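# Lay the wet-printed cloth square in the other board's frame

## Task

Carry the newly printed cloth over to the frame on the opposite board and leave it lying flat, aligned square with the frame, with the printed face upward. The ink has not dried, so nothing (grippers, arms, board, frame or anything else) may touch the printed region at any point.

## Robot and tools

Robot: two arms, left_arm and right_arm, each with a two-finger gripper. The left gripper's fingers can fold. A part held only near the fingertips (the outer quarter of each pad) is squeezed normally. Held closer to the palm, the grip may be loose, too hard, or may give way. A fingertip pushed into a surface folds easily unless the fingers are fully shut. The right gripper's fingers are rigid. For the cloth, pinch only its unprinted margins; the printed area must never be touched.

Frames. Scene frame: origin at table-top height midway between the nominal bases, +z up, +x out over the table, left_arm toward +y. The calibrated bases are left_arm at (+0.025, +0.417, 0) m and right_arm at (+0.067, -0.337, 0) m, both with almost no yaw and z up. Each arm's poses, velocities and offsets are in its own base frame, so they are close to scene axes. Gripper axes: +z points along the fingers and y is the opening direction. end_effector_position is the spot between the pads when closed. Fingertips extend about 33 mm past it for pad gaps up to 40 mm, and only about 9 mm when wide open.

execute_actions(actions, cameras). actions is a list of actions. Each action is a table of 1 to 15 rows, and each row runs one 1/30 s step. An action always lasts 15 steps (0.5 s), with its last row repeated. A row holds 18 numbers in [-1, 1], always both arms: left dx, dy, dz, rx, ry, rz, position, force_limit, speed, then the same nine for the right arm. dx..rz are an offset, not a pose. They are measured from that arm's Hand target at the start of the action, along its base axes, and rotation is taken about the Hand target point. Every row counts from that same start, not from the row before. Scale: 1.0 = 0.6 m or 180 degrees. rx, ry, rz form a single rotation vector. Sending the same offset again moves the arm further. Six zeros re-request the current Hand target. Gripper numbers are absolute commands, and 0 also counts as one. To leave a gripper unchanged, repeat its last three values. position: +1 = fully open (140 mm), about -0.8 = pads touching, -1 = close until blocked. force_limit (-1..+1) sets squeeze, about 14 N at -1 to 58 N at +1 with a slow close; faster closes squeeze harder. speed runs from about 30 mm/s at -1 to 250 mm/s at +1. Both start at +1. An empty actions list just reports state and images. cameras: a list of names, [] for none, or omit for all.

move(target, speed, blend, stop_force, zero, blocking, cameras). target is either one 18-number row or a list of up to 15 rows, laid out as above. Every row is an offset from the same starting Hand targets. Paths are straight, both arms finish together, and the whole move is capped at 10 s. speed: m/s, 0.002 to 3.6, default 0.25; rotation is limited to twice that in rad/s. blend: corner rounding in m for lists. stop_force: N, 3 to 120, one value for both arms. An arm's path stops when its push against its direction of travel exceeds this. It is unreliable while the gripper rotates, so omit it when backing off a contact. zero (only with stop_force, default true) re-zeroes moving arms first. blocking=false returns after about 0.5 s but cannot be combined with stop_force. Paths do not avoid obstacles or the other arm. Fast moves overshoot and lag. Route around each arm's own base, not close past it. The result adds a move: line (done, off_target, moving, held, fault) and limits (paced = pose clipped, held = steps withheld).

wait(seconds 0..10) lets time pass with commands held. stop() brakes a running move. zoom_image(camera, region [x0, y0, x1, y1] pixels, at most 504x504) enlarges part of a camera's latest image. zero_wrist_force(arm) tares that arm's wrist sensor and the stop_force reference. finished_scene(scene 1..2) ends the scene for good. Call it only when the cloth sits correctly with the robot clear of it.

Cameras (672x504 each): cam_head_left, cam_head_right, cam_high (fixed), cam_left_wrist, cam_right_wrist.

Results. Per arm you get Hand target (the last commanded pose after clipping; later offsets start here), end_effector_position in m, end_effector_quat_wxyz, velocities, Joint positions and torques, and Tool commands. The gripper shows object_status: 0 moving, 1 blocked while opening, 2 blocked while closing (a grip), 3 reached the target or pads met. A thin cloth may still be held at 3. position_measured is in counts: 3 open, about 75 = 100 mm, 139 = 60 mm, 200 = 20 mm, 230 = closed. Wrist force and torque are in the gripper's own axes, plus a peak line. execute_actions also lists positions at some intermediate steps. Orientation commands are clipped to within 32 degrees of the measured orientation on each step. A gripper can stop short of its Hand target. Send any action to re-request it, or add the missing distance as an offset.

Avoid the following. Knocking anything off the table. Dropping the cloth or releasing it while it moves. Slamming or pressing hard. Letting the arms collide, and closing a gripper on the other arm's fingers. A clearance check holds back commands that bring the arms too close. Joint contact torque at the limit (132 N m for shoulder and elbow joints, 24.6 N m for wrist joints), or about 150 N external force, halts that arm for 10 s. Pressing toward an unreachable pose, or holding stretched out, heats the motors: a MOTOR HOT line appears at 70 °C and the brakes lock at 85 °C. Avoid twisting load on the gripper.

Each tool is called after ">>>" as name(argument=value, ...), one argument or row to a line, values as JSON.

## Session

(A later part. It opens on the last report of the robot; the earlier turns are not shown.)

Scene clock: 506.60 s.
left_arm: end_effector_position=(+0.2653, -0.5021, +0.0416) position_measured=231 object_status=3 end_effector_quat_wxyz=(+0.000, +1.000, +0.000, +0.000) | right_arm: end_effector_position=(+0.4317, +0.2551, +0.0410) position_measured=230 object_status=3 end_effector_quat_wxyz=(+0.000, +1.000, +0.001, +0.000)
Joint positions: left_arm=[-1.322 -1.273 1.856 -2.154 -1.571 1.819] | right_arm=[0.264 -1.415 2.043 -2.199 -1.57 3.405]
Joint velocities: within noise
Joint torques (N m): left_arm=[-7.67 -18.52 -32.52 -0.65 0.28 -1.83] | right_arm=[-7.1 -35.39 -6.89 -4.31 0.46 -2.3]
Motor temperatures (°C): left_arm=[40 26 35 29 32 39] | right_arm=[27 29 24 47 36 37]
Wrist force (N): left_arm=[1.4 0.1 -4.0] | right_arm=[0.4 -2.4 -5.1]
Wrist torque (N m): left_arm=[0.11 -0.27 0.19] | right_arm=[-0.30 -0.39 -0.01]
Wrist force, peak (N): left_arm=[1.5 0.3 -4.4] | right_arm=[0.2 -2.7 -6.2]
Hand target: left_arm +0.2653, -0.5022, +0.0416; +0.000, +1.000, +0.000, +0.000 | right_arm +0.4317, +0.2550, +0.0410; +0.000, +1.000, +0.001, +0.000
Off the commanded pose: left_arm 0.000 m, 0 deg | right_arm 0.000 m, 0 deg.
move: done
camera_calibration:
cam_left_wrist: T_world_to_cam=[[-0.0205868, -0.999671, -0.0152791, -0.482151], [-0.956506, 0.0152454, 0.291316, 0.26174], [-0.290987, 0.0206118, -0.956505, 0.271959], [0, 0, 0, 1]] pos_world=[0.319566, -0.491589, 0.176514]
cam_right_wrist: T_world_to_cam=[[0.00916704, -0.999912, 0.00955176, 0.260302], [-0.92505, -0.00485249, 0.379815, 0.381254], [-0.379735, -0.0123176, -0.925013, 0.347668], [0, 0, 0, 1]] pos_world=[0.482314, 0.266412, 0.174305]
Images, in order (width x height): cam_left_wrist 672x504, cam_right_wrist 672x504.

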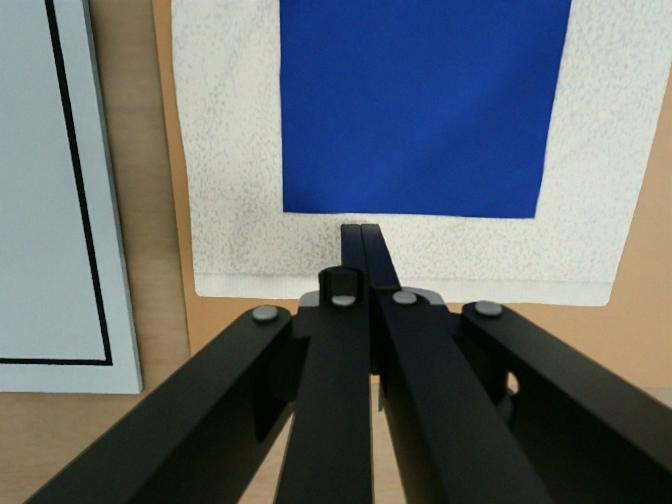

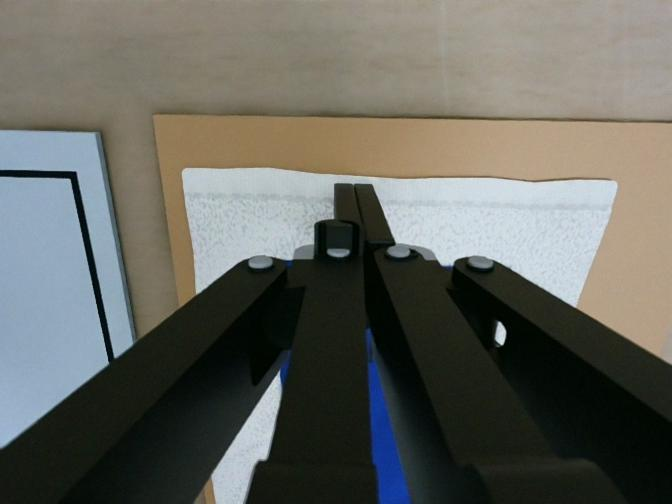

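>>> move(
  target=[
    [0,0,0.08,0,0,0,-1,-1,-1,0,0,0.08,0,0,0,-1,-1,-1],
    [0.0195,0.0828,0.08,0,0,0.5,-0.32,-1,0,-0.0278,0.083,0.08,0,0,0.5,-0.32,-1,0],
    [0.0195,0.0828,0.0107,0,0,0.5,-0.32,-1,0,-0.0278,0.083,0.0117,0,0,0.5,-0.32,-1,0],
  ],
  speed=[0.1,0.3,0.1],
)

Scene clock: 520.30 s.
left_arm: end_effector_position=(+0.2770, -0.4526, +0.0482) position_measured=169 object_status=3 end_effector_quat_wxyz=(+0.000, +0.707, +0.707, +0.000) | right_arm: end_effector_position=(+0.4150, +0.3048, +0.0482) position_measured=169 object_status=3 end_effector_quat_wxyz=(-0.001, +0.707, +0.708, +0.000)
Joint positions: left_arm=[-1.276 -1.361 1.953 -2.163 -1.571 0.294] | right_arm=[0.371 -1.395 1.996 -2.171 -1.57 1.941]
Joint velocities: within noise
Joint torques (N m): left_arm=[3.42 -15.26 -8.59 -4.22 0.12 0.8] | right_arm=[1.42 -23.07 -8.01 -4.62 1.18 0.37]
Motor temperatures (°C): left_arm=[40 26 35 28 32 39] | right_arm=[27 29 24 47 36 37]
Wrist force (N): left_arm=[1.5 1.3 -0.3] | right_arm=[0.3 -1.9 -2.0]
Wrist torque (N m): left_arm=[0.09 -0.28 0.18] | right_arm=[-0.43 -0.33 -0.01]
Wrist force, peak (N): left_arm=[1.5 0.3 -4.3] | right_arm=[-0.1 -2.7 -5.8]
Hand target: left_arm +0.2770, -0.4526, +0.0480; +0.000, +0.707, +0.707, +0.000 | right_arm +0.4151, +0.3048, +0.0480; -0.001, +0.707, +0.708, +0.000
Off the commanded pose: left_arm 0.000 m, 0 deg | right_arm 0.000 m, 0 deg.
move: done
camera_calibration:
cam_left_wrist: T_world_to_cam=[[0.99967, -0.0206815, -0.0152487, -0.271847], [-0.0153448, -0.956504, 0.291316, -0.430262], [-0.0206103, -0.290986, -0.956505, 0.0647327], [0, 0, 0, 1]] pos_world=[0.266489, -0.398334, 0.183114]
cam_right_wrist: T_world_to_cam=[[0.999913, 0.00922152, 0.00942078, -0.40874], [0.00495149, -0.925014, 0.379902, 0.257809], [0.0122176, -0.379822, -0.924979, 0.297949], [0, 0, 0, 1]] pos_world=[0.403788, 0.355414, 0.181505]

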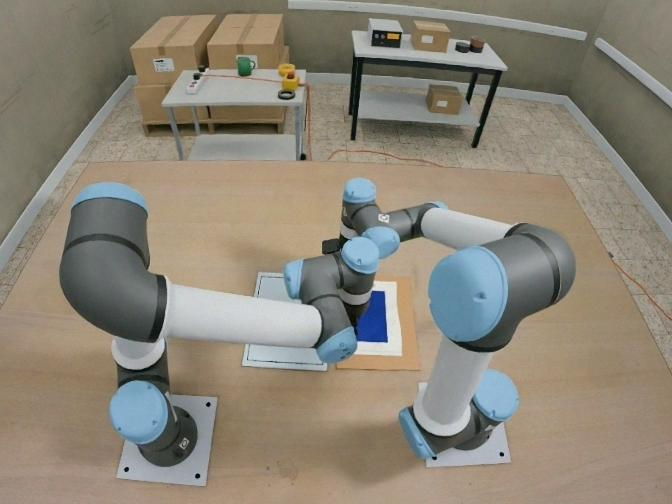

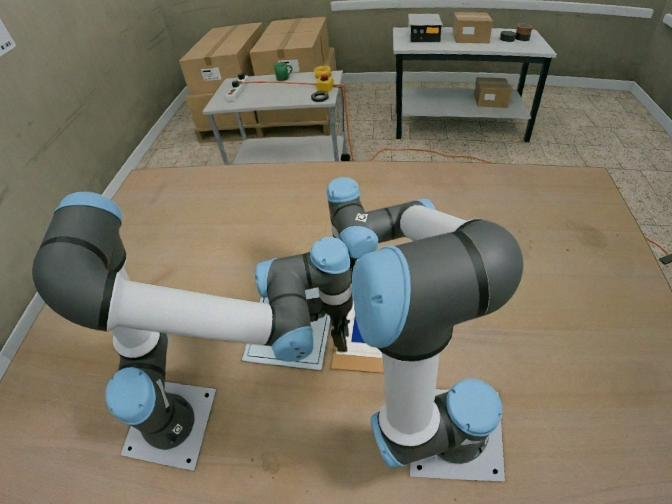

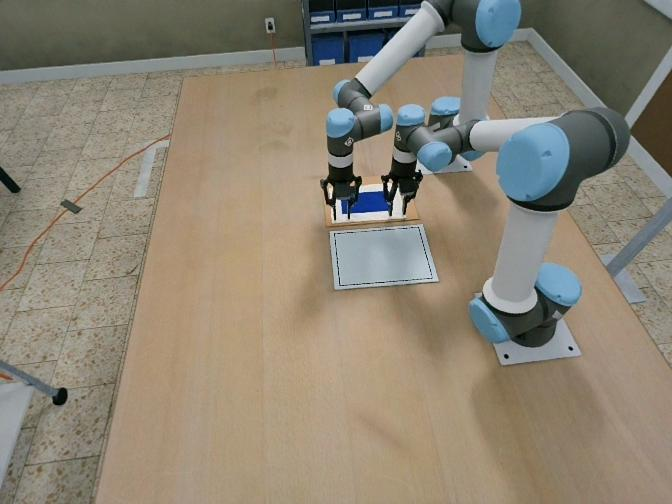

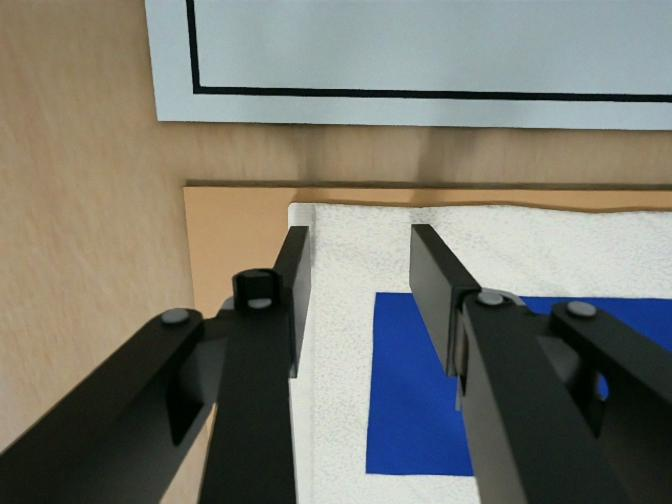

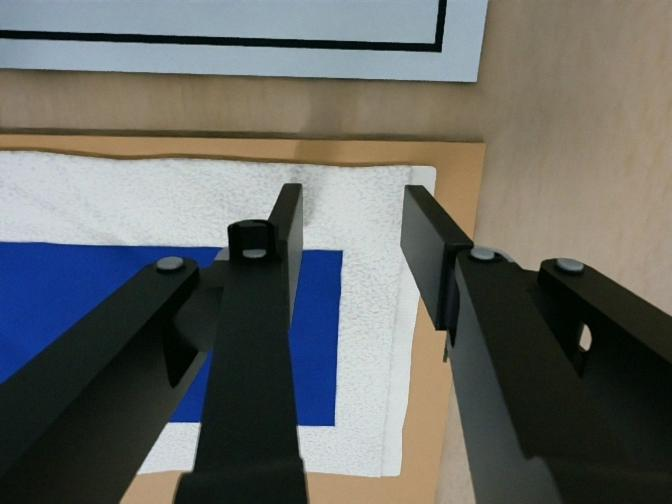

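>>> move(
  target=[0,0.0042,0,0,0,0,-0.32,-1,0,0,0.0042,0,0,0,0,-0.32,-1,0],
  cameras=[],
)

>>> move(
  target=[0,0,-0.02,0,0,0,-0.32,-1,0,0,0,-0.02,0,0,0,-0.32,-1,0],
  speed=0.004,
  stop_force=6,
  cameras=["cam_left_wrist","cam_right_wrist"],
)

>>> execute_actions(
  actions=[
    [[0,0,0,0,0,0,-1,-1,-1,0,0,0,0,0,0,-1,-1,-1]],
    [[0,0,0,0,0,0,-1,-1,-1,0,0,0,0,0,0,-1,-1,-1]],
    [[0,0,0,0,0,0,-1,-1,-1,0,0,0,0,0,0,-1,-1,-1]],
  ],
  cameras=["cam_left_wrist","cam_right_wrist"],
)

Scene clock: 536.93 s.
left_arm: end_effector_position=(+0.2770, -0.4501, +0.0480) position_measured=169 object_status=3 end_effector_quat_wxyz=(+0.000, +0.707, +0.707, +0.000) | right_arm: end_effector_position=(+0.4150, +0.3072, +0.0480) position_measured=169 object_status=3 end_effector_quat_wxyz=(-0.001, +0.707, +0.708, +0.000)
Joint positions: left_arm=[-1.274 -1.365 1.959 -2.164 -1.571 0.296] | right_arm=[0.376 -1.392 1.992 -2.171 -1.57 1.945]
Joint velocities: within noise
Joint torques (N m): left_arm=[8.19 -39.21 -7.51 -4.32 0.26 1.75] | right_arm=[6.71 -23.14 -35.59 -1.72 1.39 2.79]
Motor temperatures (°C): left_arm=[40 26 35 28 32 39] | right_arm=[27 29 24 47 36 37]
Wrist force (N): left_arm=[1.7 1.1 -0.6] | right_arm=[0.4 -1.7 -2.2]
Wrist torque (N m): left_arm=[0.06 -0.32 0.18] | right_arm=[-0.39 -0.36 -0.01]
Wrist force, peak (N): left_arm=[1.9 1.4 -0.6] | right_arm=[0.5 -2.0 -2.2]
Hand target: left_arm +0.2770, -0.4500, +0.0480; +0.000, +0.707, +0.707, +0.000 | right_arm +0.4151, +0.3073, +0.0480; -0.001, +0.707, +0.708, +0.000
Off the commanded pose: left_arm 0.000 m, 0 deg | right_arm 0.000 m, 0 deg.
move: done
No camera images: "cameras" was empty.

Scene clock: 540.53 s.
left_arm: end_effector_position=(+0.2770, -0.4501, +0.0404) position_measured=169 object_status=3 end_effector_quat_wxyz=(+0.000, +0.707, +0.707, +0.000) | right_arm: end_effector_position=(+0.4151, +0.3073, +0.0399) position_measured=169 object_status=3 end_effector_quat_wxyz=(-0.001, +0.707, +0.708, +0.000)
Joint positions: left_arm=[-1.274 -1.355 1.969 -2.185 -1.571 0.296] | right_arm=[0.376 -1.38 2.002 -2.193 -1.57 1.945]
Joint velocities: within noise
Joint torques (N m): left_arm=[8.1 -37.09 -29.89 -0.68 0.45 1.62] | right_arm=[5.49 -35.15 -32.03 -1.59 1.7 2.71]
Motor temperatures (°C): left_arm=[40 26 35 28 32 39] | right_arm=[27 29 24 46 36 37]
Wrist force (N): left_arm=[2.4 1.0 -7.5] | right_arm=[-0.1 -2.7 -9.3]
Wrist torque (N m): left_arm=[0.12 -0.26 0.17] | right_arm=[-0.44 -0.37 -0.01]
Wrist force, peak (N): left_arm=[2.3 0.9 -9.4] | right_arm=[-0.1 -2.6 -12.0]
Hand target: left_arm +0.2770, -0.4501, +0.0404; +0.000, +0.707, +0.707, +0.000 (not the last commanded pose) | right_arm +0.4151, +0.3073, +0.0399; -0.001, +0.707, +0.708, +0.000 (not the last commanded pose)
Off the commanded pose: left_arm 0.004 m, 0 deg | right_arm 0.004 m, 0 deg.
move: contact (left_arm, right_arm)
camera_calibration:
cam_left_wrist: T_world_to_cam=[[0.999671, -0.0205894, -0.015277, -0.271873], [-0.0152458, -0.956469, 0.291436, -0.425633], [-0.0206125, -0.291107, -0.956468, 0.0579457], [0, 0, 0, 1]] pos_world=[0.266489, -0.395834, 0.175315]
cam_right_wrist: T_world_to_cam=[[0.999912, 0.00916704, 0.00955176, -0.408688], [0.00485249, -0.92505, 0.379815, 0.263343], [0.0123176, -0.379735, -0.925013, 0.291156], [0, 0, 0, 1]] pos_world=[0.403788, 0.357914, 0.173205]
Images, in order (width x height): cam_left_wrist 672x504, cam_right_wrist 672x504.

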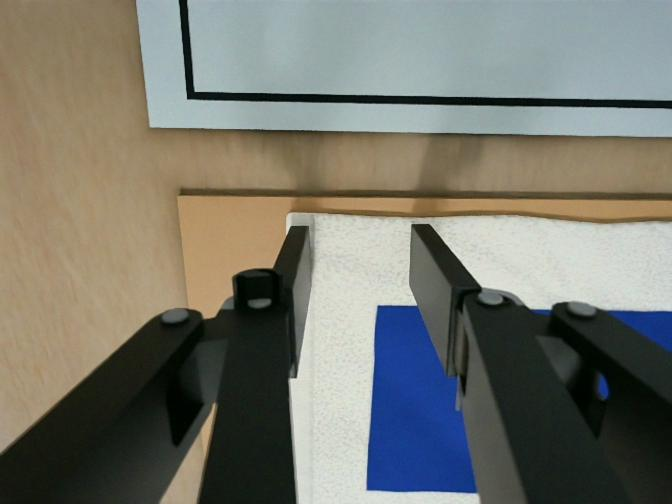

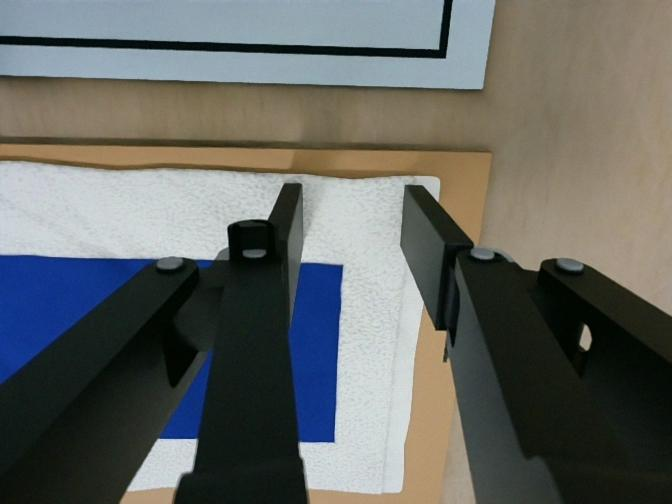

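Scene clock: 542.23 s.
left_arm: end_effector_position=(+0.2770, -0.4501, +0.0405) position_measured=211 object_status=2 end_effector_quat_wxyz=(+0.000, +0.707, +0.707, +0.000) | right_arm: end_effector_position=(+0.4151, +0.3074, +0.0400) position_measured=222 object_status=2 end_effector_quat_wxyz=(+0.000, +0.707, +0.708, +0.000)
Joint positions: left_arm=[-1.274 -1.355 1.969 -2.185 -1.571 0.296] | right_arm=[0.376 -1.38 2.002 -2.193 -1.57 1.945]
Joint velocities: within noise
Joint torques (N m): left_arm=[7.09 -4.5 -1.94 0.96 0.21 1.61] | right_arm=[4.58 -2.19 2.04 2.25 1.8 2.57]
Motor temperatures (°C): left_arm=[40 26 35 28 32 39] | right_arm=[27 29 24 46 36 37]
Wrist force (N): left_arm=[2.4 3.1 -37.1] | right_arm=[0.6 -3.2 -43.7]
Wrist torque (N m): left_arm=[0.00 -0.29 0.17] | right_arm=[-0.43 -0.39 0.01]
Wrist force, peak (N): left_arm=[2.4 3.1 -37.9] | right_arm=[0.3 -2.6 -44.4]
Hand target: left_arm +0.2770, -0.4501, +0.0404; +0.000, +0.707, +0.707, +0.000 | right_arm +0.4151, +0.3073, +0.0399; -0.001, +0.707, +0.708, +0.000
Off the commanded pose: left_arm 0.000 m, 0 deg | right_arm 0.000 m, 0 deg.
Step readings (end_effector_position of left_arm | right_arm):
0: (+0.2770, -0.4501, +0.0404) | (+0.4151, +0.3073, +0.0399)
1: (+0.2770, -0.4501, +0.0404) | (+0.4151, +0.3073, +0.0399)
2: (+0.2770, -0.4501, +0.0404) | (+0.4151, +0.3073, +0.0399)
4: (+0.2770, -0.4501, +0.0404) | (+0.4151, +0.3073, +0.0399)
8: (+0.2770, -0.4501, +0.0405) | (+0.4151, +0.3074, +0.0400)
15: (+0.2770, -0.4501, +0.0405) | (+0.4151, +0.3074, +0.0400)
16: (+0.2770, -0.4501, +0.0405) | (+0.4151, +0.3074, +0.0400)
17: (+0.2770, -0.4501, +0.0405) | (+0.4151, +0.3074, +0.0400)
19: (+0.2770, -0.4501, +0.0405) | (+0.4151, +0.3074, +0.0400)
23: (+0.2770, -0.4501, +0.0405) | (+0.4151, +0.3074, +0.0400)
30: (+0.2770, -0.4501, +0.0405) | (+0.4151, +0.3074, +0.0400)
31: (+0.2770, -0.4501, +0.0405) | (+0.4151, +0.3074, +0.0400)
32: (+0.2770, -0.4501, +0.0405) | (+0.4151, +0.3074, +0.0400)
34: (+0.2770, -0.4501, +0.0405) | (+0.4151, +0.3074, +0.0400)
38: (+0.2770, -0.4501, +0.0405) | (+0.4151, +0.3074, +0.0400)
45: (+0.2770, -0.4501, +0.0405) | (+0.4151, +0.3074, +0.0400)
camera_calibration:
cam_left_wrist: T_world_to_cam=[[0.99967, -0.020686, -0.0152442, -0.271915], [-0.0153459, -0.956439, 0.291528, -0.425639], [-0.0206106, -0.291197, -0.956441, 0.0580005], [0, 0, 0, 1]] pos_world=[0.266489, -0.395833, 0.175415]
cam_right_wrist: T_world_to_cam=[[0.999911, 0.00920302, 0.00964505, -0.408717], [0.00485035, -0.92505, 0.379815, 0.263344], [0.0124176, -0.379735, -0.925012, 0.291115], [0, 0, 0, 1]] pos_world=[0.403788, 0.357914, 0.173205]
Images, in order (width x height): cam_left_wrist 672x504, cam_right_wrist 672x504.

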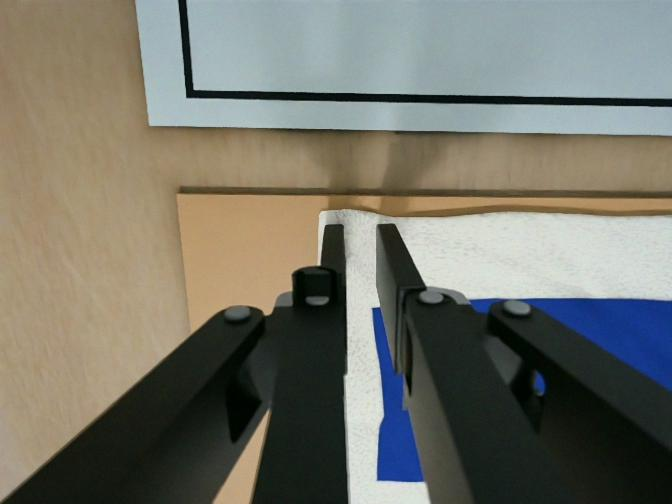

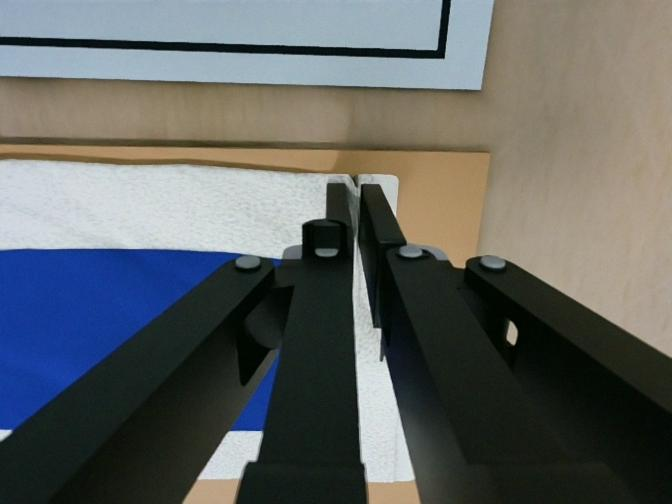

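>>> move(
  target=[0,0,0.015,0,0,0,-1,-1,-1,0,0,0.015,0,0,0,-1,-1,-1],
  speed=0.02,
  cameras=["cam_left_wrist","cam_right_wrist","cam_high"],
)

>>> zoom_image(
  camera="cam_left_wrist",
  region=[250, 150, 500, 330],
)

>>> zoom_image(
  camera="cam_high",
  region=[310, 150, 440, 250],
)

Scene clock: 551.83 s.
left_arm: end_effector_position=(+0.2770, -0.4501, +0.0493) position_measured=230 object_status=3 end_effector_quat_wxyz=(+0.000, +0.707, +0.707, +0.000) | right_arm: end_effector_position=(+0.4151, +0.3073, +0.0488) position_measured=222 object_status=2 end_effector_quat_wxyz=(-0.001, +0.707, +0.708, +0.000)
Joint positions: left_arm=[-1.274 -1.367 1.958 -2.161 -1.571 0.296] | right_arm=[0.376 -1.393 1.991 -2.169 -1.57 1.945]
Joint velocities: within noise
Joint torques (N m): left_arm=[5.44 -39.57 -35.06 -0.91 0.22 1.67] | right_arm=[2.2 -38.59 -35.97 -1.83 1.72 2.63]
Motor temperatures (°C): left_arm=[40 26 35 28 32 39] | right_arm=[27 29 24 46 36 37]
Wrist force (N): left_arm=[1.4 1.2 -0.3] | right_arm=[0.1 -1.7 -2.2]
Wrist torque (N m): left_arm=[0.07 -0.27 0.18] | right_arm=[-0.39 -0.31 -0.01]
Wrist force, peak (N): left_arm=[1.3 3.7 -39.5] | right_arm=[0.7 -2.8 -47.1]
Hand target: left_arm +0.2770, -0.4501, +0.0494; +0.000, +0.707, +0.707, +0.000 | right_arm +0.4151, +0.3073, +0.0489; -0.001, +0.707, +0.708, +0.000
Off the commanded pose: left_arm 0.000 m, 0 deg | right_arm 0.000 m, 0 deg.
move: done
camera_calibration:
cam_left_wrist: T_world_to_cam=[[0.999671, -0.0205894, -0.015277, -0.271737], [-0.0152458, -0.956469, 0.291436, -0.428226], [-0.0206125, -0.291107, -0.956468, 0.0664583], [0, 0, 0, 1]] pos_world=[0.266489, -0.395834, 0.184215]
cam_right_wrist: T_world_to_cam=[[0.999912, 0.00916704, 0.00955176, -0.408773], [0.00485249, -0.92505, 0.379815, 0.259963], [0.0123176, -0.379735, -0.925013, 0.299389], [0, 0, 0, 1]] pos_world=[0.403788, 0.357914, 0.182105]
Images, in order (width x height): cam_high 672x504, cam_left_wrist 672x504, cam_right_wrist 672x504.

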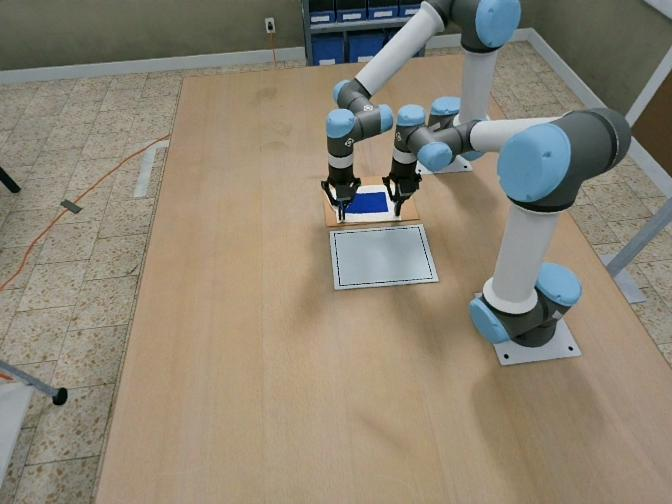

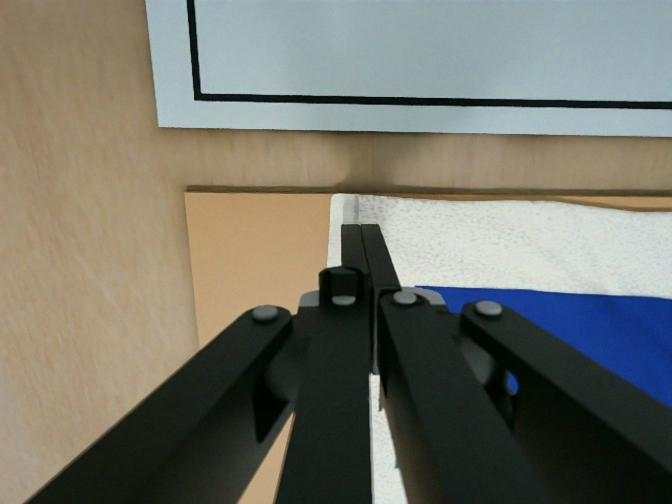

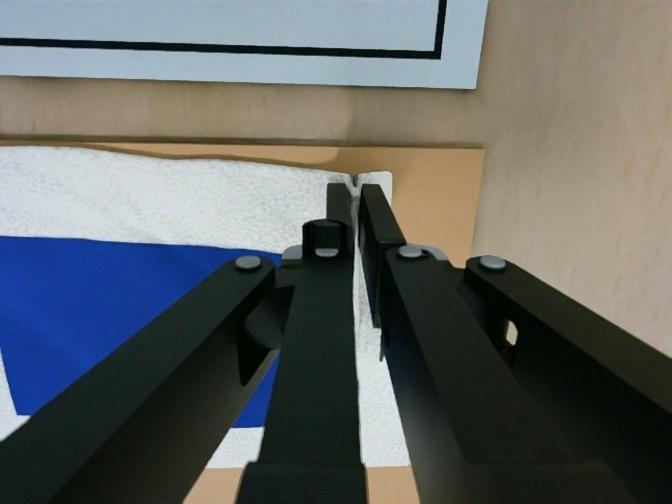

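Scaled by 2.016.

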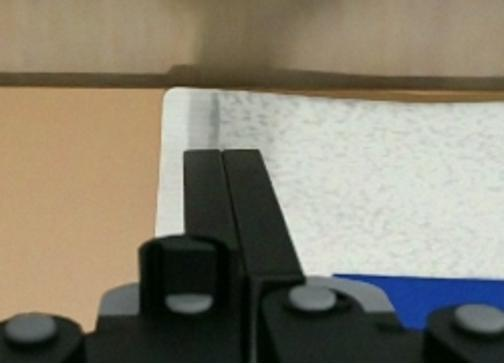

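Scaled by 3.877.

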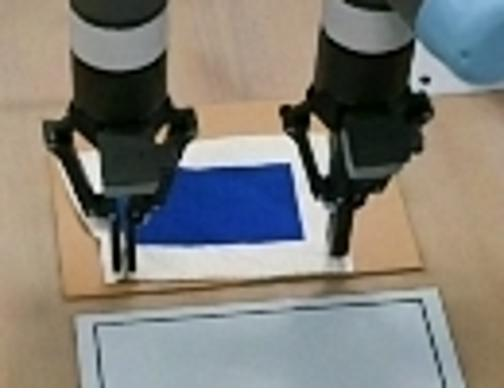

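>>> move(
  target=[
    [0,0,0.04,0,0,0,-1,-1,-1,0,0,0,0,0,0,-1,-1,-1],
    [0.0208,0.0033,0.04,0,0,0,-0.32,-1,0,0,0,0,0,0,0,-1,-1,-1],
    [0.0208,0.0033,0.0,0,0,0,-0.32,-1,0,0,0,0,0,0,0,-1,-1,-1],
  ],
  speed=0.08,
  cameras=["cam_left_wrist","cam_right_wrist","cam_high"],
)

Scene clock: 571.07 s.
left_arm: end_effector_position=(+0.2778, -0.4500, +0.0689) position_measured=230 object_status=3 end_effector_quat_wxyz=(+0.000, +0.707, +0.707, +0.000) | right_arm: end_effector_position=(+0.4151, +0.3073, +0.0489) position_measured=222 object_status=2 end_effector_quat_wxyz=(-0.001, +0.707, +0.708, +0.000)
Joint positions: left_arm=[-1.273 -1.393 1.931 -2.109 -1.571 0.297] | right_arm=[0.376 -1.393 1.991 -2.168 -1.57 1.945]
Joint velocities: within noise
Joint torques (N m): left_arm=[-6.44 -14.57 -8.64 -4.33 0.92 -1.64] | right_arm=[-0.12 -37.79 -29.94 -1.98 1.81 2.41]
Motor temperatures (°C): left_arm=[40 26 35 28 32 39] | right_arm=[27 29 24 46 36 37]
Wrist force (N): left_arm=[1.5 1.1 -0.5] | right_arm=[0.3 -1.8 -2.3]
Wrist torque (N m): left_arm=[0.04 -0.29 0.17] | right_arm=[-0.40 -0.35 -0.01]
Wrist force, peak (N): left_arm=[1.8 2.6 -1.9] | right_arm=[0.4 -2.0 -2.5]
Hand target: left_arm +0.2777, -0.4500, +0.0688; +0.000, +0.707, +0.707, +0.000 (not the last commanded pose) | right_arm +0.4151, +0.3073, +0.0489; -0.001, +0.707, +0.708, +0.000
Tool commands: left_gripper/position=-1.0 left_gripper/force_limit=-1.0 left_gripper/speed=-1.0 right_gripper/position=-1.0 right_gripper/force_limit=-1.0 right_gripper/speed=-1.0
Off the commanded pose: left_arm 0.023 m, 0 deg | right_arm 0.000 m, 0 deg.
move: held (left_arm; a check stopped the path); path passed 1 of 3 targets; target 2's new numbers were not sent; limits=held
pose unreachable (left arm): on one or more control steps of this call, first in action 0 (counted from 0), this arm could not follow its commanded pose, so it was not sent that pose on those steps. It may still have moved: this result reports where it is.
cause: moving toward the commanded pose would bring a part of the arm too close to another arm (a part of this arm just beyond joint 5 (wrist 2) and a part of the right arm just beyond its joint 4 (wrist 1)).
camera_calibration:
cam_left_wrist: T_world_to_cam=[[0.999674, -0.0206326, -0.0150427, -0.272201], [-0.0153432, -0.956292, 0.292009, -0.433853], [-0.0204101, -0.291683, -0.956297, 0.084932], [0, 0, 0, 1]] pos_world=[0.267189, -0.395733, 0.203815]
cam_right_wrist: T_world_to_cam=[[0.999912, 0.00916704, 0.00955176, -0.408774], [0.00485249, -0.92505, 0.379815, 0.259925], [0.0123176, -0.379735, -0.925013, 0.299481], [0, 0, 0, 1]] pos_world=[0.403788, 0.357914, 0.182205]
Images, in order (width x height): cam_high 672x504, cam_left_wrist 672x504, cam_right_wrist 672x504.

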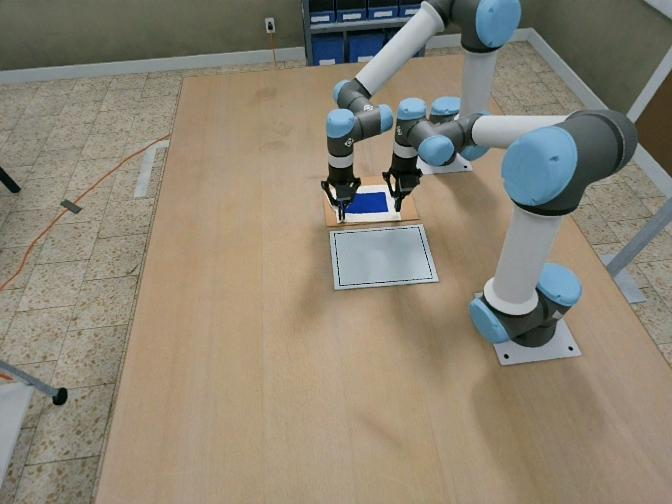

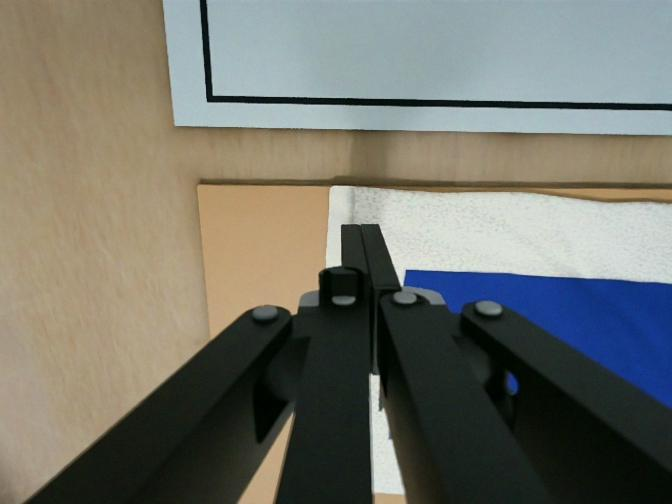

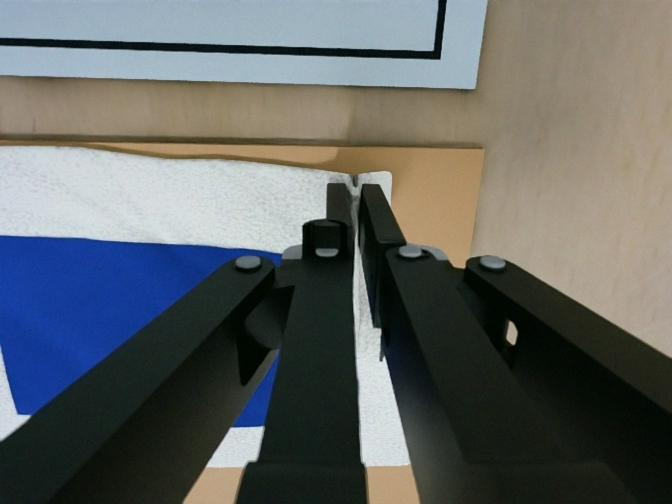

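>>> execute_actions(
  actions=[
    [[0,0,0,0,0,0,-0.32,-1,0,0,0,0,0,0,0,-0.32,-1,-1]],
    [[0,0,0,0,0,0,-0.32,-1,0,0,0,0,0,0,0,-0.32,-1,-1]],
    [[0,0,0,0,0,0,-0.32,-1,0,0,0,0,0,0,0,-0.32,-1,-1]],
  ],
  cameras=[],
)

>>> move(
  target=[0,0,0.0333,0,0,0,-0.32,-1,0,0,0,0.0667,0,0,0,-0.32,-1,0],
  speed=0.08,
  cameras=["cam_left_wrist","cam_right_wrist","cam_high"],
)

Scene clock: 584.27 s.
left_arm: end_effector_position=(+0.2777, -0.4500, +0.0688) position_measured=169 object_status=3 end_effector_quat_wxyz=(+0.000, +0.707, +0.707, +0.000) | right_arm: end_effector_position=(+0.4151, +0.3073, +0.0489) position_measured=169 object_status=3 end_effector_quat_wxyz=(-0.001, +0.707, +0.708, +0.000)
Joint positions: left_arm=[-1.273 -1.393 1.931 -2.109 -1.571 0.297] | right_arm=[0.376 -1.393 1.991 -2.168 -1.57 1.945]
Joint velocities: within noise
Joint torques (N m): left_arm=[-5.82 -17.21 -11.45 -4.05 -0.99 -1.71] | right_arm=[-0.29 -34.78 -29.51 -2.13 1.7 2.36]
Motor temperatures (°C): left_arm=[40 26 35 28 32 39] | right_arm=[27 29 24 46 36 37]
Wrist force (N): left_arm=[1.4 1.2 -0.5] | right_arm=[0.2 -1.7 -2.1]
Wrist torque (N m): left_arm=[0.07 -0.28 0.18] | right_arm=[-0.40 -0.32 -0.01]
Wrist force, peak (N): left_arm=[1.9 1.3 -0.5] | right_arm=[0.5 -2.2 -2.2]
Hand target: left_arm +0.2777, -0.4500, +0.0688; +0.000, +0.707, +0.707, +0.000 | right_arm +0.4151, +0.3073, +0.0489; -0.001, +0.707, +0.708, +0.000
Off the commanded pose: left_arm 0.000 m, 0 deg | right_arm 0.000 m, 0 deg.
Step readings (end_effector_position of left_arm | right_arm):
0: (+0.2777, -0.4500, +0.0688) | (+0.4151, +0.3073, +0.0489)
1: (+0.2777, -0.4500, +0.0688) | (+0.4151, +0.3073, +0.0489)
2: (+0.2777, -0.4500, +0.0688) | (+0.4151, +0.3073, +0.0489)
4: (+0.2777, -0.4500, +0.0688) | (+0.4151, +0.3073, +0.0489)
8: (+0.2777, -0.4500, +0.0688) | (+0.4151, +0.3073, +0.0489)
15: (+0.2777, -0.4500, +0.0688) | (+0.4151, +0.3073, +0.0489)
16: (+0.2777, -0.4500, +0.0688) | (+0.4151, +0.3073, +0.0489)
17: (+0.2777, -0.4500, +0.0688) | (+0.4151, +0.3073, +0.0489)
19: (+0.2777, -0.4500, +0.0688) | (+0.4151, +0.3073, +0.0489)
23: (+0.2777, -0.4500, +0.0688) | (+0.4151, +0.3073, +0.0489)
30: (+0.2777, -0.4500, +0.0688) | (+0.4151, +0.3073, +0.0489)
31: (+0.2777, -0.4500, +0.0688) | (+0.4151, +0.3073, +0.0489)
32: (+0.2777, -0.4500, +0.0688) | (+0.4151, +0.3073, +0.0489)
34: (+0.2777, -0.4500, +0.0688) | (+0.4151, +0.3073, +0.0489)
38: (+0.2777, -0.4500, +0.0688) | (+0.4151, +0.3073, +0.0489)
45: (+0.2777, -0.4500, +0.0688) | (+0.4151, +0.3073, +0.0489)
No camera images: "cameras" was empty.

Scene clock: 585.33 s.
left_arm: end_effector_position=(+0.2777, -0.4500, +0.0887) position_measured=169 object_status=3 end_effector_quat_wxyz=(+0.000, +0.707, +0.707, +0.000) | right_arm: end_effector_position=(+0.4151, +0.3074, +0.0888) position_measured=169 object_status=3 end_effector_quat_wxyz=(-0.001, +0.707, +0.708, +0.000)
Joint positions: left_arm=[-1.273 -1.418 1.902 -2.056 -1.571 0.297] | right_arm=[0.376 -1.446 1.935 -2.059 -1.57 1.945]
Joint velocities: within noise
Joint torques (N m): left_arm=[-4.89 -38.19 -35.76 -0.83 -0.44 -1.14] | right_arm=[4.67 -38.04 -37.81 -1.62 1.4 0.39]
Motor temperatures (°C): left_arm=[40 26 35 28 32 39] | right_arm=[27 29 24 46 36 37]
Wrist force (N): left_arm=[1.5 1.1 -0.6] | right_arm=[0.5 -1.9 -2.0]
Wrist torque (N m): left_arm=[0.06 -0.28 0.18] | right_arm=[-0.43 -0.37 -0.02]
Wrist force, peak (N): left_arm=[1.6 1.4 -0.6] | right_arm=[0.4 -1.8 -2.9]
Hand target: left_arm +0.2777, -0.4500, +0.0887; +0.000, +0.707, +0.707, +0.000 | right_arm +0.4151, +0.3073, +0.0889; -0.001, +0.707, +0.708, +0.000
Off the commanded pose: left_arm 0.000 m, 0 deg | right_arm 0.000 m, 0 deg.
move: done
camera_calibration:
cam_left_wrist: T_world_to_cam=[[0.999672, -0.0206606, -0.0151405, -0.271793], [-0.0153434, -0.95632, 0.29192, -0.439598], [-0.0205104, -0.291592, -0.956323, 0.103838], [0, 0, 0, 1]] pos_world=[0.267089, -0.395733, 0.223515]
cam_right_wrist: T_world_to_cam=[[0.999912, 0.00916564, 0.00955232, -0.409155], [0.00485098, -0.92505, 0.379815, 0.244771], [0.0123176, -0.379735, -0.925013, 0.336389], [0, 0, 0, 1]] pos_world=[0.403788, 0.357914, 0.222105]
Images, in order (width x height): cam_high 672x504, cam_left_wrist 672x504, cam_right_wrist 672x504.

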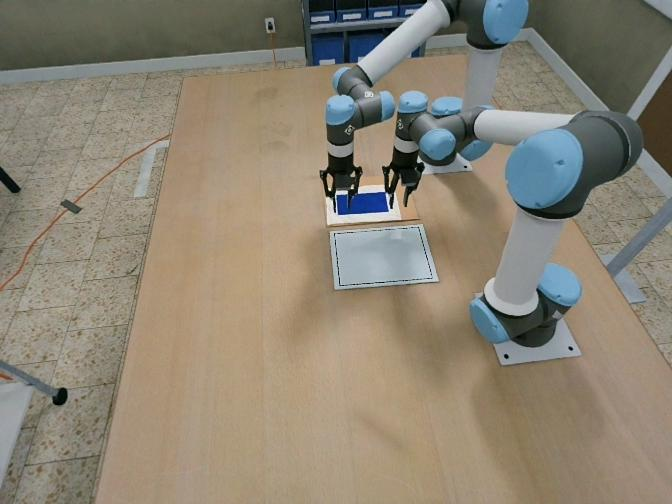

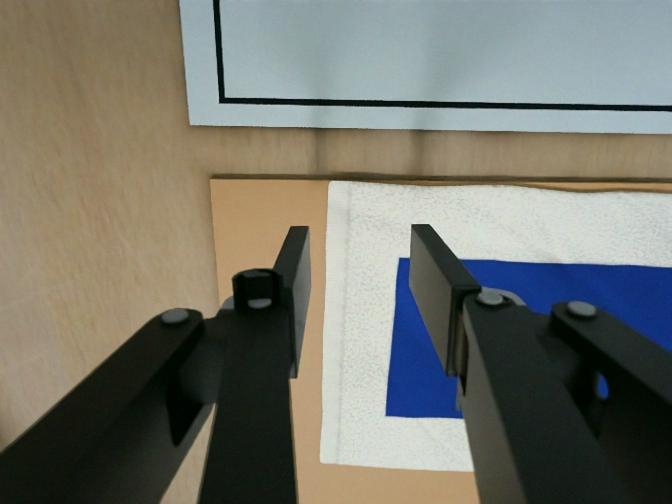

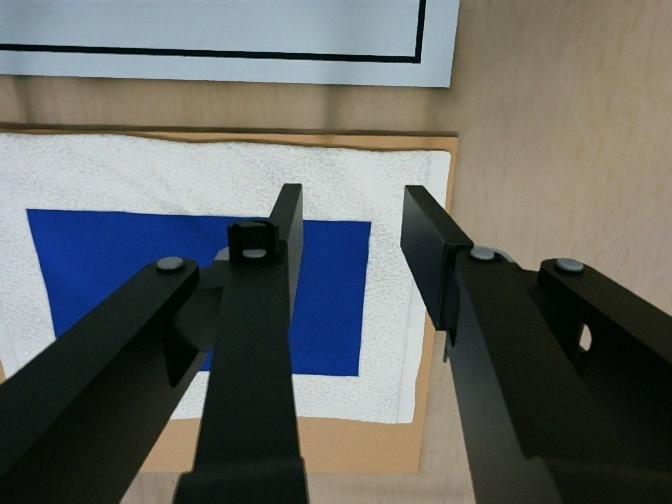

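>>> move(
  target=[0.0222,0.012,-0.0678,0,0,0,-0.32,-1,0,0.0365,0.002,-0.0682,0,0,0,-0.32,-1,0],
  speed=0.08,
  cameras=[],
)

>>> move(
  target=[0,0,-0.02,0,0,0,-0.32,-1,0,0,0,-0.02,0,0,0,-0.32,-1,0],
  speed=0.004,
  stop_force=6,
  cameras=["cam_left_wrist","cam_right_wrist"],
)

Scene clock: 611.47 s.
left_arm: end_effector_position=(+0.2909, -0.4428, +0.0482) position_measured=169 object_status=3 end_effector_quat_wxyz=(+0.000, +0.707, +0.707, +0.000) | right_arm: end_effector_position=(+0.4369, +0.3085, +0.0481) position_measured=169 object_status=3 end_effector_quat_wxyz=(-0.001, +0.707, +0.708, +0.000)
Joint positions: left_arm=[-1.244 -1.363 1.956 -2.164 -1.571 0.326] | right_arm=[0.362 -1.352 1.941 -2.16 -1.57 1.932]
Joint velocities: within noise
Joint torques (N m): left_arm=[8.96 -16.98 -8.04 -4.2 -1.15 1.75] | right_arm=[-6.64 -25.5 -36.42 -4.79 -0.65 -2.15]
Motor temperatures (°C): left_arm=[40 26 35 28 32 39] | right_arm=[27 29 24 46 36 37]
Wrist force (N): left_arm=[1.6 1.3 -0.4] | right_arm=[0.4 -1.8 -2.3]
Wrist torque (N m): left_arm=[0.10 -0.30 0.17] | right_arm=[-0.40 -0.35 -0.01]
Wrist force, peak (N): left_arm=[1.9 1.2 -0.5] | right_arm=[0.3 -2.2 -3.0]
Hand target: left_arm +0.2910, -0.4428, +0.0481; +0.000, +0.707, +0.707, +0.000 | right_arm +0.4370, +0.3085, +0.0480; -0.001, +0.707, +0.708, +0.000
Off the commanded pose: left_arm 0.000 m, 0 deg | right_arm 0.000 m, 0 deg.
move: done
No camera images: "cameras" was empty.

Scene clock: 615.00 s.
left_arm: end_effector_position=(+0.2910, -0.4429, +0.0404) position_measured=169 object_status=3 end_effector_quat_wxyz=(+0.000, +0.707, +0.707, +0.000) | right_arm: end_effector_position=(+0.4370, +0.3085, +0.0400) position_measured=169 object_status=3 end_effector_quat_wxyz=(+0.000, +0.707, +0.708, +0.000)
Joint positions: left_arm=[-1.244 -1.352 1.965 -2.185 -1.571 0.326] | right_arm=[0.362 -1.34 1.951 -2.182 -1.57 1.932]
Joint velocities: within noise
Joint torques (N m): left_arm=[7.85 -37.45 -30.81 -0.78 -1.29 1.77] | right_arm=[-6.69 -37.64 -32.58 -1.59 0.91 -2.14]
Motor temperatures (°C): left_arm=[40 26 35 28 32 39] | right_arm=[27 29 24 46 36 37]
Wrist force (N): left_arm=[2.6 0.8 -7.9] | right_arm=[-0.2 -2.9 -8.8]
Wrist torque (N m): left_arm=[0.09 -0.29 0.17] | right_arm=[-0.51 -0.32 -0.01]
Wrist force, peak (N): left_arm=[2.3 0.8 -10.2] | right_arm=[0.3 -2.5 -11.1]
Hand target: left_arm +0.2910, -0.4429, +0.0404; +0.000, +0.707, +0.707, +0.000 (not the last commanded pose) | right_arm +0.4370, +0.3085, +0.0400; +0.000, +0.707, +0.708, +0.000 (not the last commanded pose)
Off the commanded pose: left_arm 0.004 m, 0 deg | right_arm 0.004 m, 0 deg.
move: contact (left_arm, right_arm)
camera_calibration:
cam_left_wrist: T_world_to_cam=[[0.999672, -0.0206611, -0.0151403, -0.285671], [-0.0153439, -0.95632, 0.29192, -0.418408], [-0.0205104, -0.291592, -0.956323, 0.0600198], [0, 0, 0, 1]] pos_world=[0.280389, -0.388533, 0.175215]
cam_right_wrist: T_world_to_cam=[[0.999911, 0.00920443, 0.00964448, -0.430627], [0.00485186, -0.92505, 0.379815, 0.264309], [0.0124176, -0.379735, -0.925012, 0.291391], [0, 0, 0, 1]] pos_world=[0.425688, 0.359114, 0.173305]
Images, in order (width x height): cam_left_wrist 672x504, cam_right_wrist 672x504.

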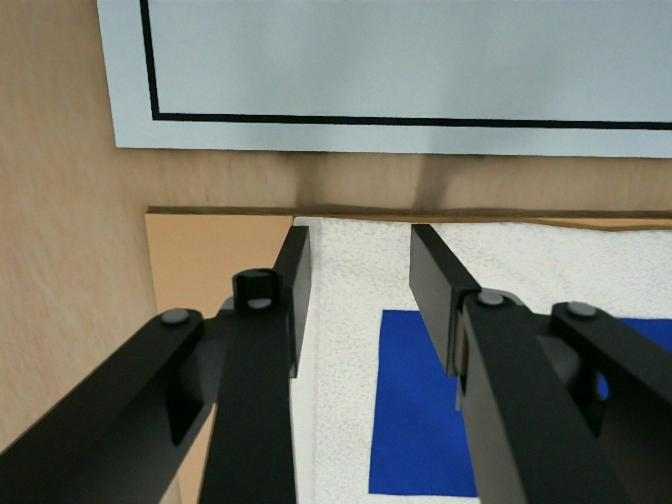

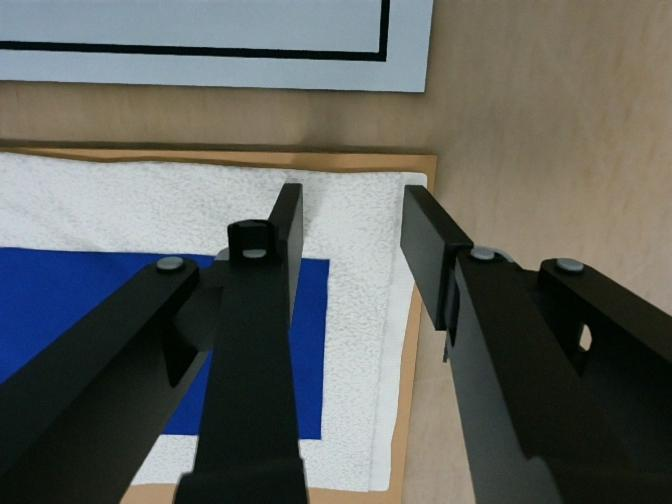

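>>> execute_actions(
  actions=[
    [[0,0,0.001,0,0,0,-0.5,-1,-1,0,0,0.001,0,0,0,-0.5,-1,-1]],
    [[0,0,0.0007,0,0,0,-0.5,-1,-1,0,0,0.0007,0,0,0,-0.5,-1,-1]],
  ],
  cameras=["cam_left_wrist","cam_right_wrist"],
)

Scene clock: 620.47 s.
left_arm: end_effector_position=(+0.2910, -0.4429, +0.0414) position_measured=192 object_status=3 end_effector_quat_wxyz=(+0.000, +0.707, +0.707, +0.000) | right_arm: end_effector_position=(+0.4370, +0.3085, +0.0410) position_measured=192 object_status=3 end_effector_quat_wxyz=(+0.000, +0.707, +0.708, +0.000)
Joint positions: left_arm=[-1.244 -1.353 1.964 -2.182 -1.571 0.326] | right_arm=[0.362 -1.341 1.95 -2.179 -1.57 1.932]
Joint velocities: within noise
Joint torques (N m): left_arm=[4.67 -37.76 -31.4 -0.34 -1.35 1.62] | right_arm=[-5.8 -37.94 -32.6 -1.13 0.9 -2.09]
Motor temperatures (°C): left_arm=[40 26 35 28 32 39] | right_arm=[27 29 24 46 36 37]
Wrist force (N): left_arm=[1.0 1.5 -5.5] | right_arm=[0.4 -1.1 -6.1]
Wrist torque (N m): left_arm=[0.09 -0.32 0.18] | right_arm=[-0.44 -0.33 -0.01]
Wrist force, peak (N): left_arm=[1.6 1.4 -12.6] | right_arm=[0.1 -1.1 -13.7]
Hand target: left_arm +0.2910, -0.4429, +0.0414; +0.000, +0.707, +0.707, +0.000 | right_arm +0.4370, +0.3085, +0.0410; +0.000, +0.707, +0.708, +0.000
Off the commanded pose: left_arm 0.000 m, 0 deg | right_arm 0.000 m, 0 deg.
Step readings (end_effector_position of left_arm | right_arm):
0: (+0.2910, -0.4429, +0.0404) | (+0.4370, +0.3085, +0.0400)
1: (+0.2910, -0.4429, +0.0404) | (+0.4370, +0.3085, +0.0400)
2: (+0.2910, -0.4429, +0.0404) | (+0.4370, +0.3086, +0.0400)
4: (+0.2910, -0.4429, +0.0406) | (+0.4370, +0.3086, +0.0402)
8: (+0.2910, -0.4429, +0.0409) | (+0.4370, +0.3085, +0.0405)
15: (+0.2910, -0.4429, +0.0410) | (+0.4370, +0.3086, +0.0406)
16: (+0.2910, -0.4429, +0.0410) | (+0.4370, +0.3086, +0.0406)
17: (+0.2910, -0.4429, +0.0411) | (+0.4370, +0.3086, +0.0406)
19: (+0.2910, -0.4429, +0.0412) | (+0.4370, +0.3085, +0.0408)
23: (+0.2910, -0.4428, +0.0413) | (+0.4370, +0.3085, +0.0409)
30: (+0.2910, -0.4428, +0.0414) | (+0.4370, +0.3085, +0.0410)
camera_calibration:
cam_left_wrist: T_world_to_cam=[[0.999672, -0.0206611, -0.0151403, -0.285655], [-0.0153439, -0.95632, 0.29192, -0.418729], [-0.0205104, -0.291592, -0.956323, 0.0610718], [0, 0, 0, 1]] pos_world=[0.280389, -0.388533, 0.176315]
cam_right_wrist: T_world_to_cam=[[0.999911, 0.00920443, 0.00964448, -0.430637], [0.00485186, -0.92505, 0.379815, 0.263929], [0.0124176, -0.379735, -0.925012, 0.292316], [0, 0, 0, 1]] pos_world=[0.425688, 0.359114, 0.174305]
Images, in order (width x height): cam_left_wrist 672x504, cam_right_wrist 672x504.

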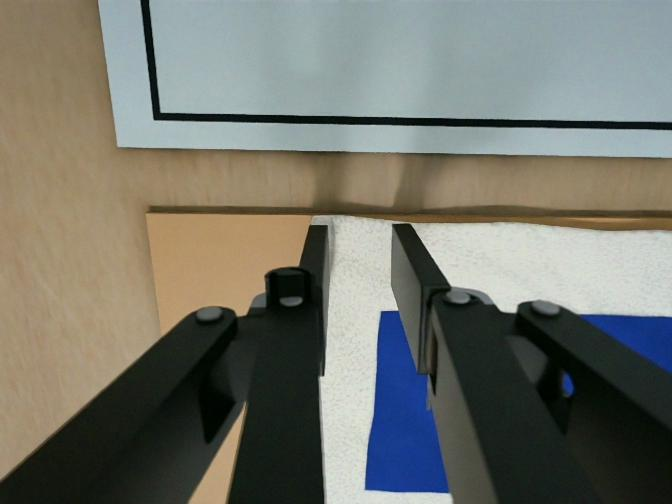

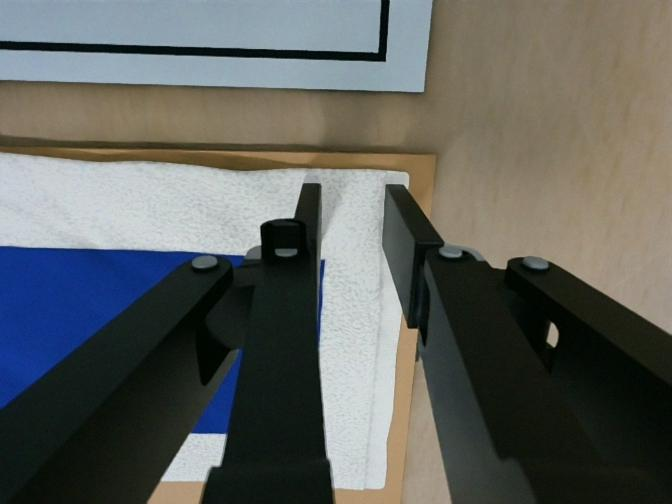

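>>> execute_actions(
  actions=[
    [[0,0,0.0003,0,0,0,-0.6,-1,-1,0,0,0.0003,0,0,0,-0.6,-1,-1]],
    [[0,0,0.0003,0,0,0,-0.6,-1,-1,0,0,0.0003,0,0,0,-0.6,-1,-1]],
  ],
  cameras=["cam_left_wrist","cam_right_wrist"],
)

Scene clock: 625.70 s.
left_arm: end_effector_position=(+0.2910, -0.4429, +0.0418) position_measured=205 object_status=3 end_effector_quat_wxyz=(+0.000, +0.707, +0.707, +0.000) | right_arm: end_effector_position=(+0.4370, +0.3085, +0.0414) position_measured=205 object_status=3 end_effector_quat_wxyz=(+0.000, +0.707, +0.708, +0.000)
Joint positions: left_arm=[-1.244 -1.354 1.964 -2.181 -1.571 0.326] | right_arm=[0.362 -1.342 1.95 -2.178 -1.57 1.932]
Joint velocities: within noise
Joint torques (N m): left_arm=[1.6 -39.04 -31.7 -0.53 -1.22 1.66] | right_arm=[-5.62 -39.4 -34.46 -1.49 0.85 -1.98]
Motor temperatures (°C): left_arm=[40 26 35 28 32 39] | right_arm=[27 29 24 46 36 37]
Wrist force (N): left_arm=[1.4 1.6 -3.5] | right_arm=[0.2 -1.6 -4.0]
Wrist torque (N m): left_arm=[0.11 -0.31 0.17] | right_arm=[-0.43 -0.30 -0.01]
Wrist force, peak (N): left_arm=[1.6 1.6 -7.1] | right_arm=[0.2 -1.2 -7.7]
Hand target: left_arm +0.2910, -0.4429, +0.0418; +0.000, +0.707, +0.707, +0.000 | right_arm +0.4370, +0.3085, +0.0414; +0.000, +0.707, +0.708, +0.000
Off the commanded pose: left_arm 0.000 m, 0 deg | right_arm 0.000 m, 0 deg.
Step readings (end_effector_position of left_arm | right_arm):
0: (+0.2910, -0.4429, +0.0414) | (+0.4370, +0.3085, +0.0410)
1: (+0.2910, -0.4429, +0.0414) | (+0.4370, +0.3085, +0.0410)
2: (+0.2910, -0.4429, +0.0414) | (+0.4370, +0.3085, +0.0410)
4: (+0.2910, -0.4428, +0.0415) | (+0.4370, +0.3085, +0.0411)
8: (+0.2910, -0.4428, +0.0416) | (+0.4370, +0.3085, +0.0411)
15: (+0.2910, -0.4429, +0.0416) | (+0.4370, +0.3085, +0.0412)
16: (+0.2910, -0.4429, +0.0416) | (+0.4370, +0.3085, +0.0412)
17: (+0.2910, -0.4429, +0.0416) | (+0.4370, +0.3085, +0.0412)
19: (+0.2910, -0.4428, +0.0417) | (+0.4370, +0.3085, +0.0412)
23: (+0.2910, -0.4428, +0.0417) | (+0.4370, +0.3085, +0.0413)
30: (+0.2910, -0.4429, +0.0418) | (+0.4370, +0.3085, +0.0413)
camera_calibration:
cam_left_wrist: T_world_to_cam=[[0.999672, -0.0206611, -0.0151403, -0.28565], [-0.0153439, -0.95632, 0.29192, -0.418817], [-0.0205104, -0.291592, -0.956323, 0.0613587], [0, 0, 0, 1]] pos_world=[0.280389, -0.388533, 0.176615]
cam_right_wrist: T_world_to_cam=[[0.999911, 0.00920443, 0.00964448, -0.43064], [0.00485186, -0.92505, 0.379815, 0.263815], [0.0124176, -0.379735, -0.925012, 0.292594], [0, 0, 0, 1]] pos_world=[0.425688, 0.359114, 0.174605]
Images, in order (width x height): cam_left_wrist 672x504, cam_right_wrist 672x504.

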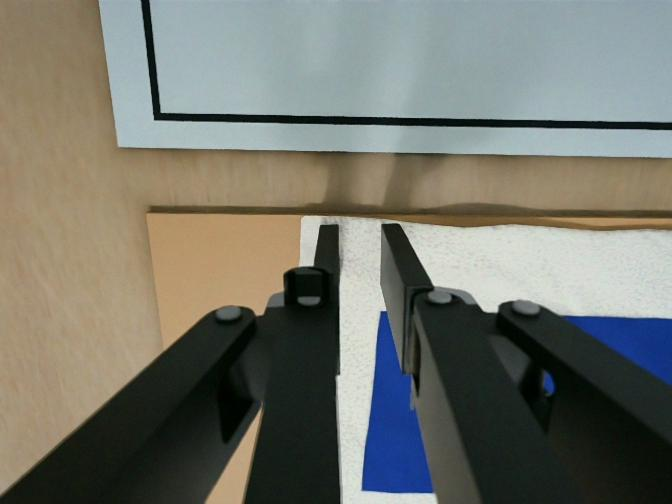

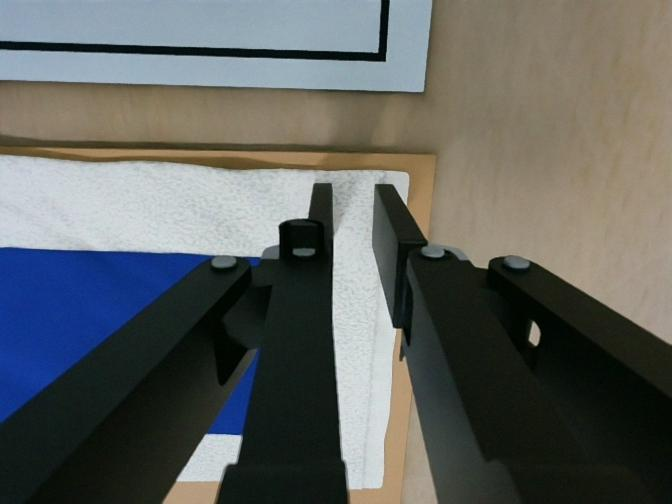

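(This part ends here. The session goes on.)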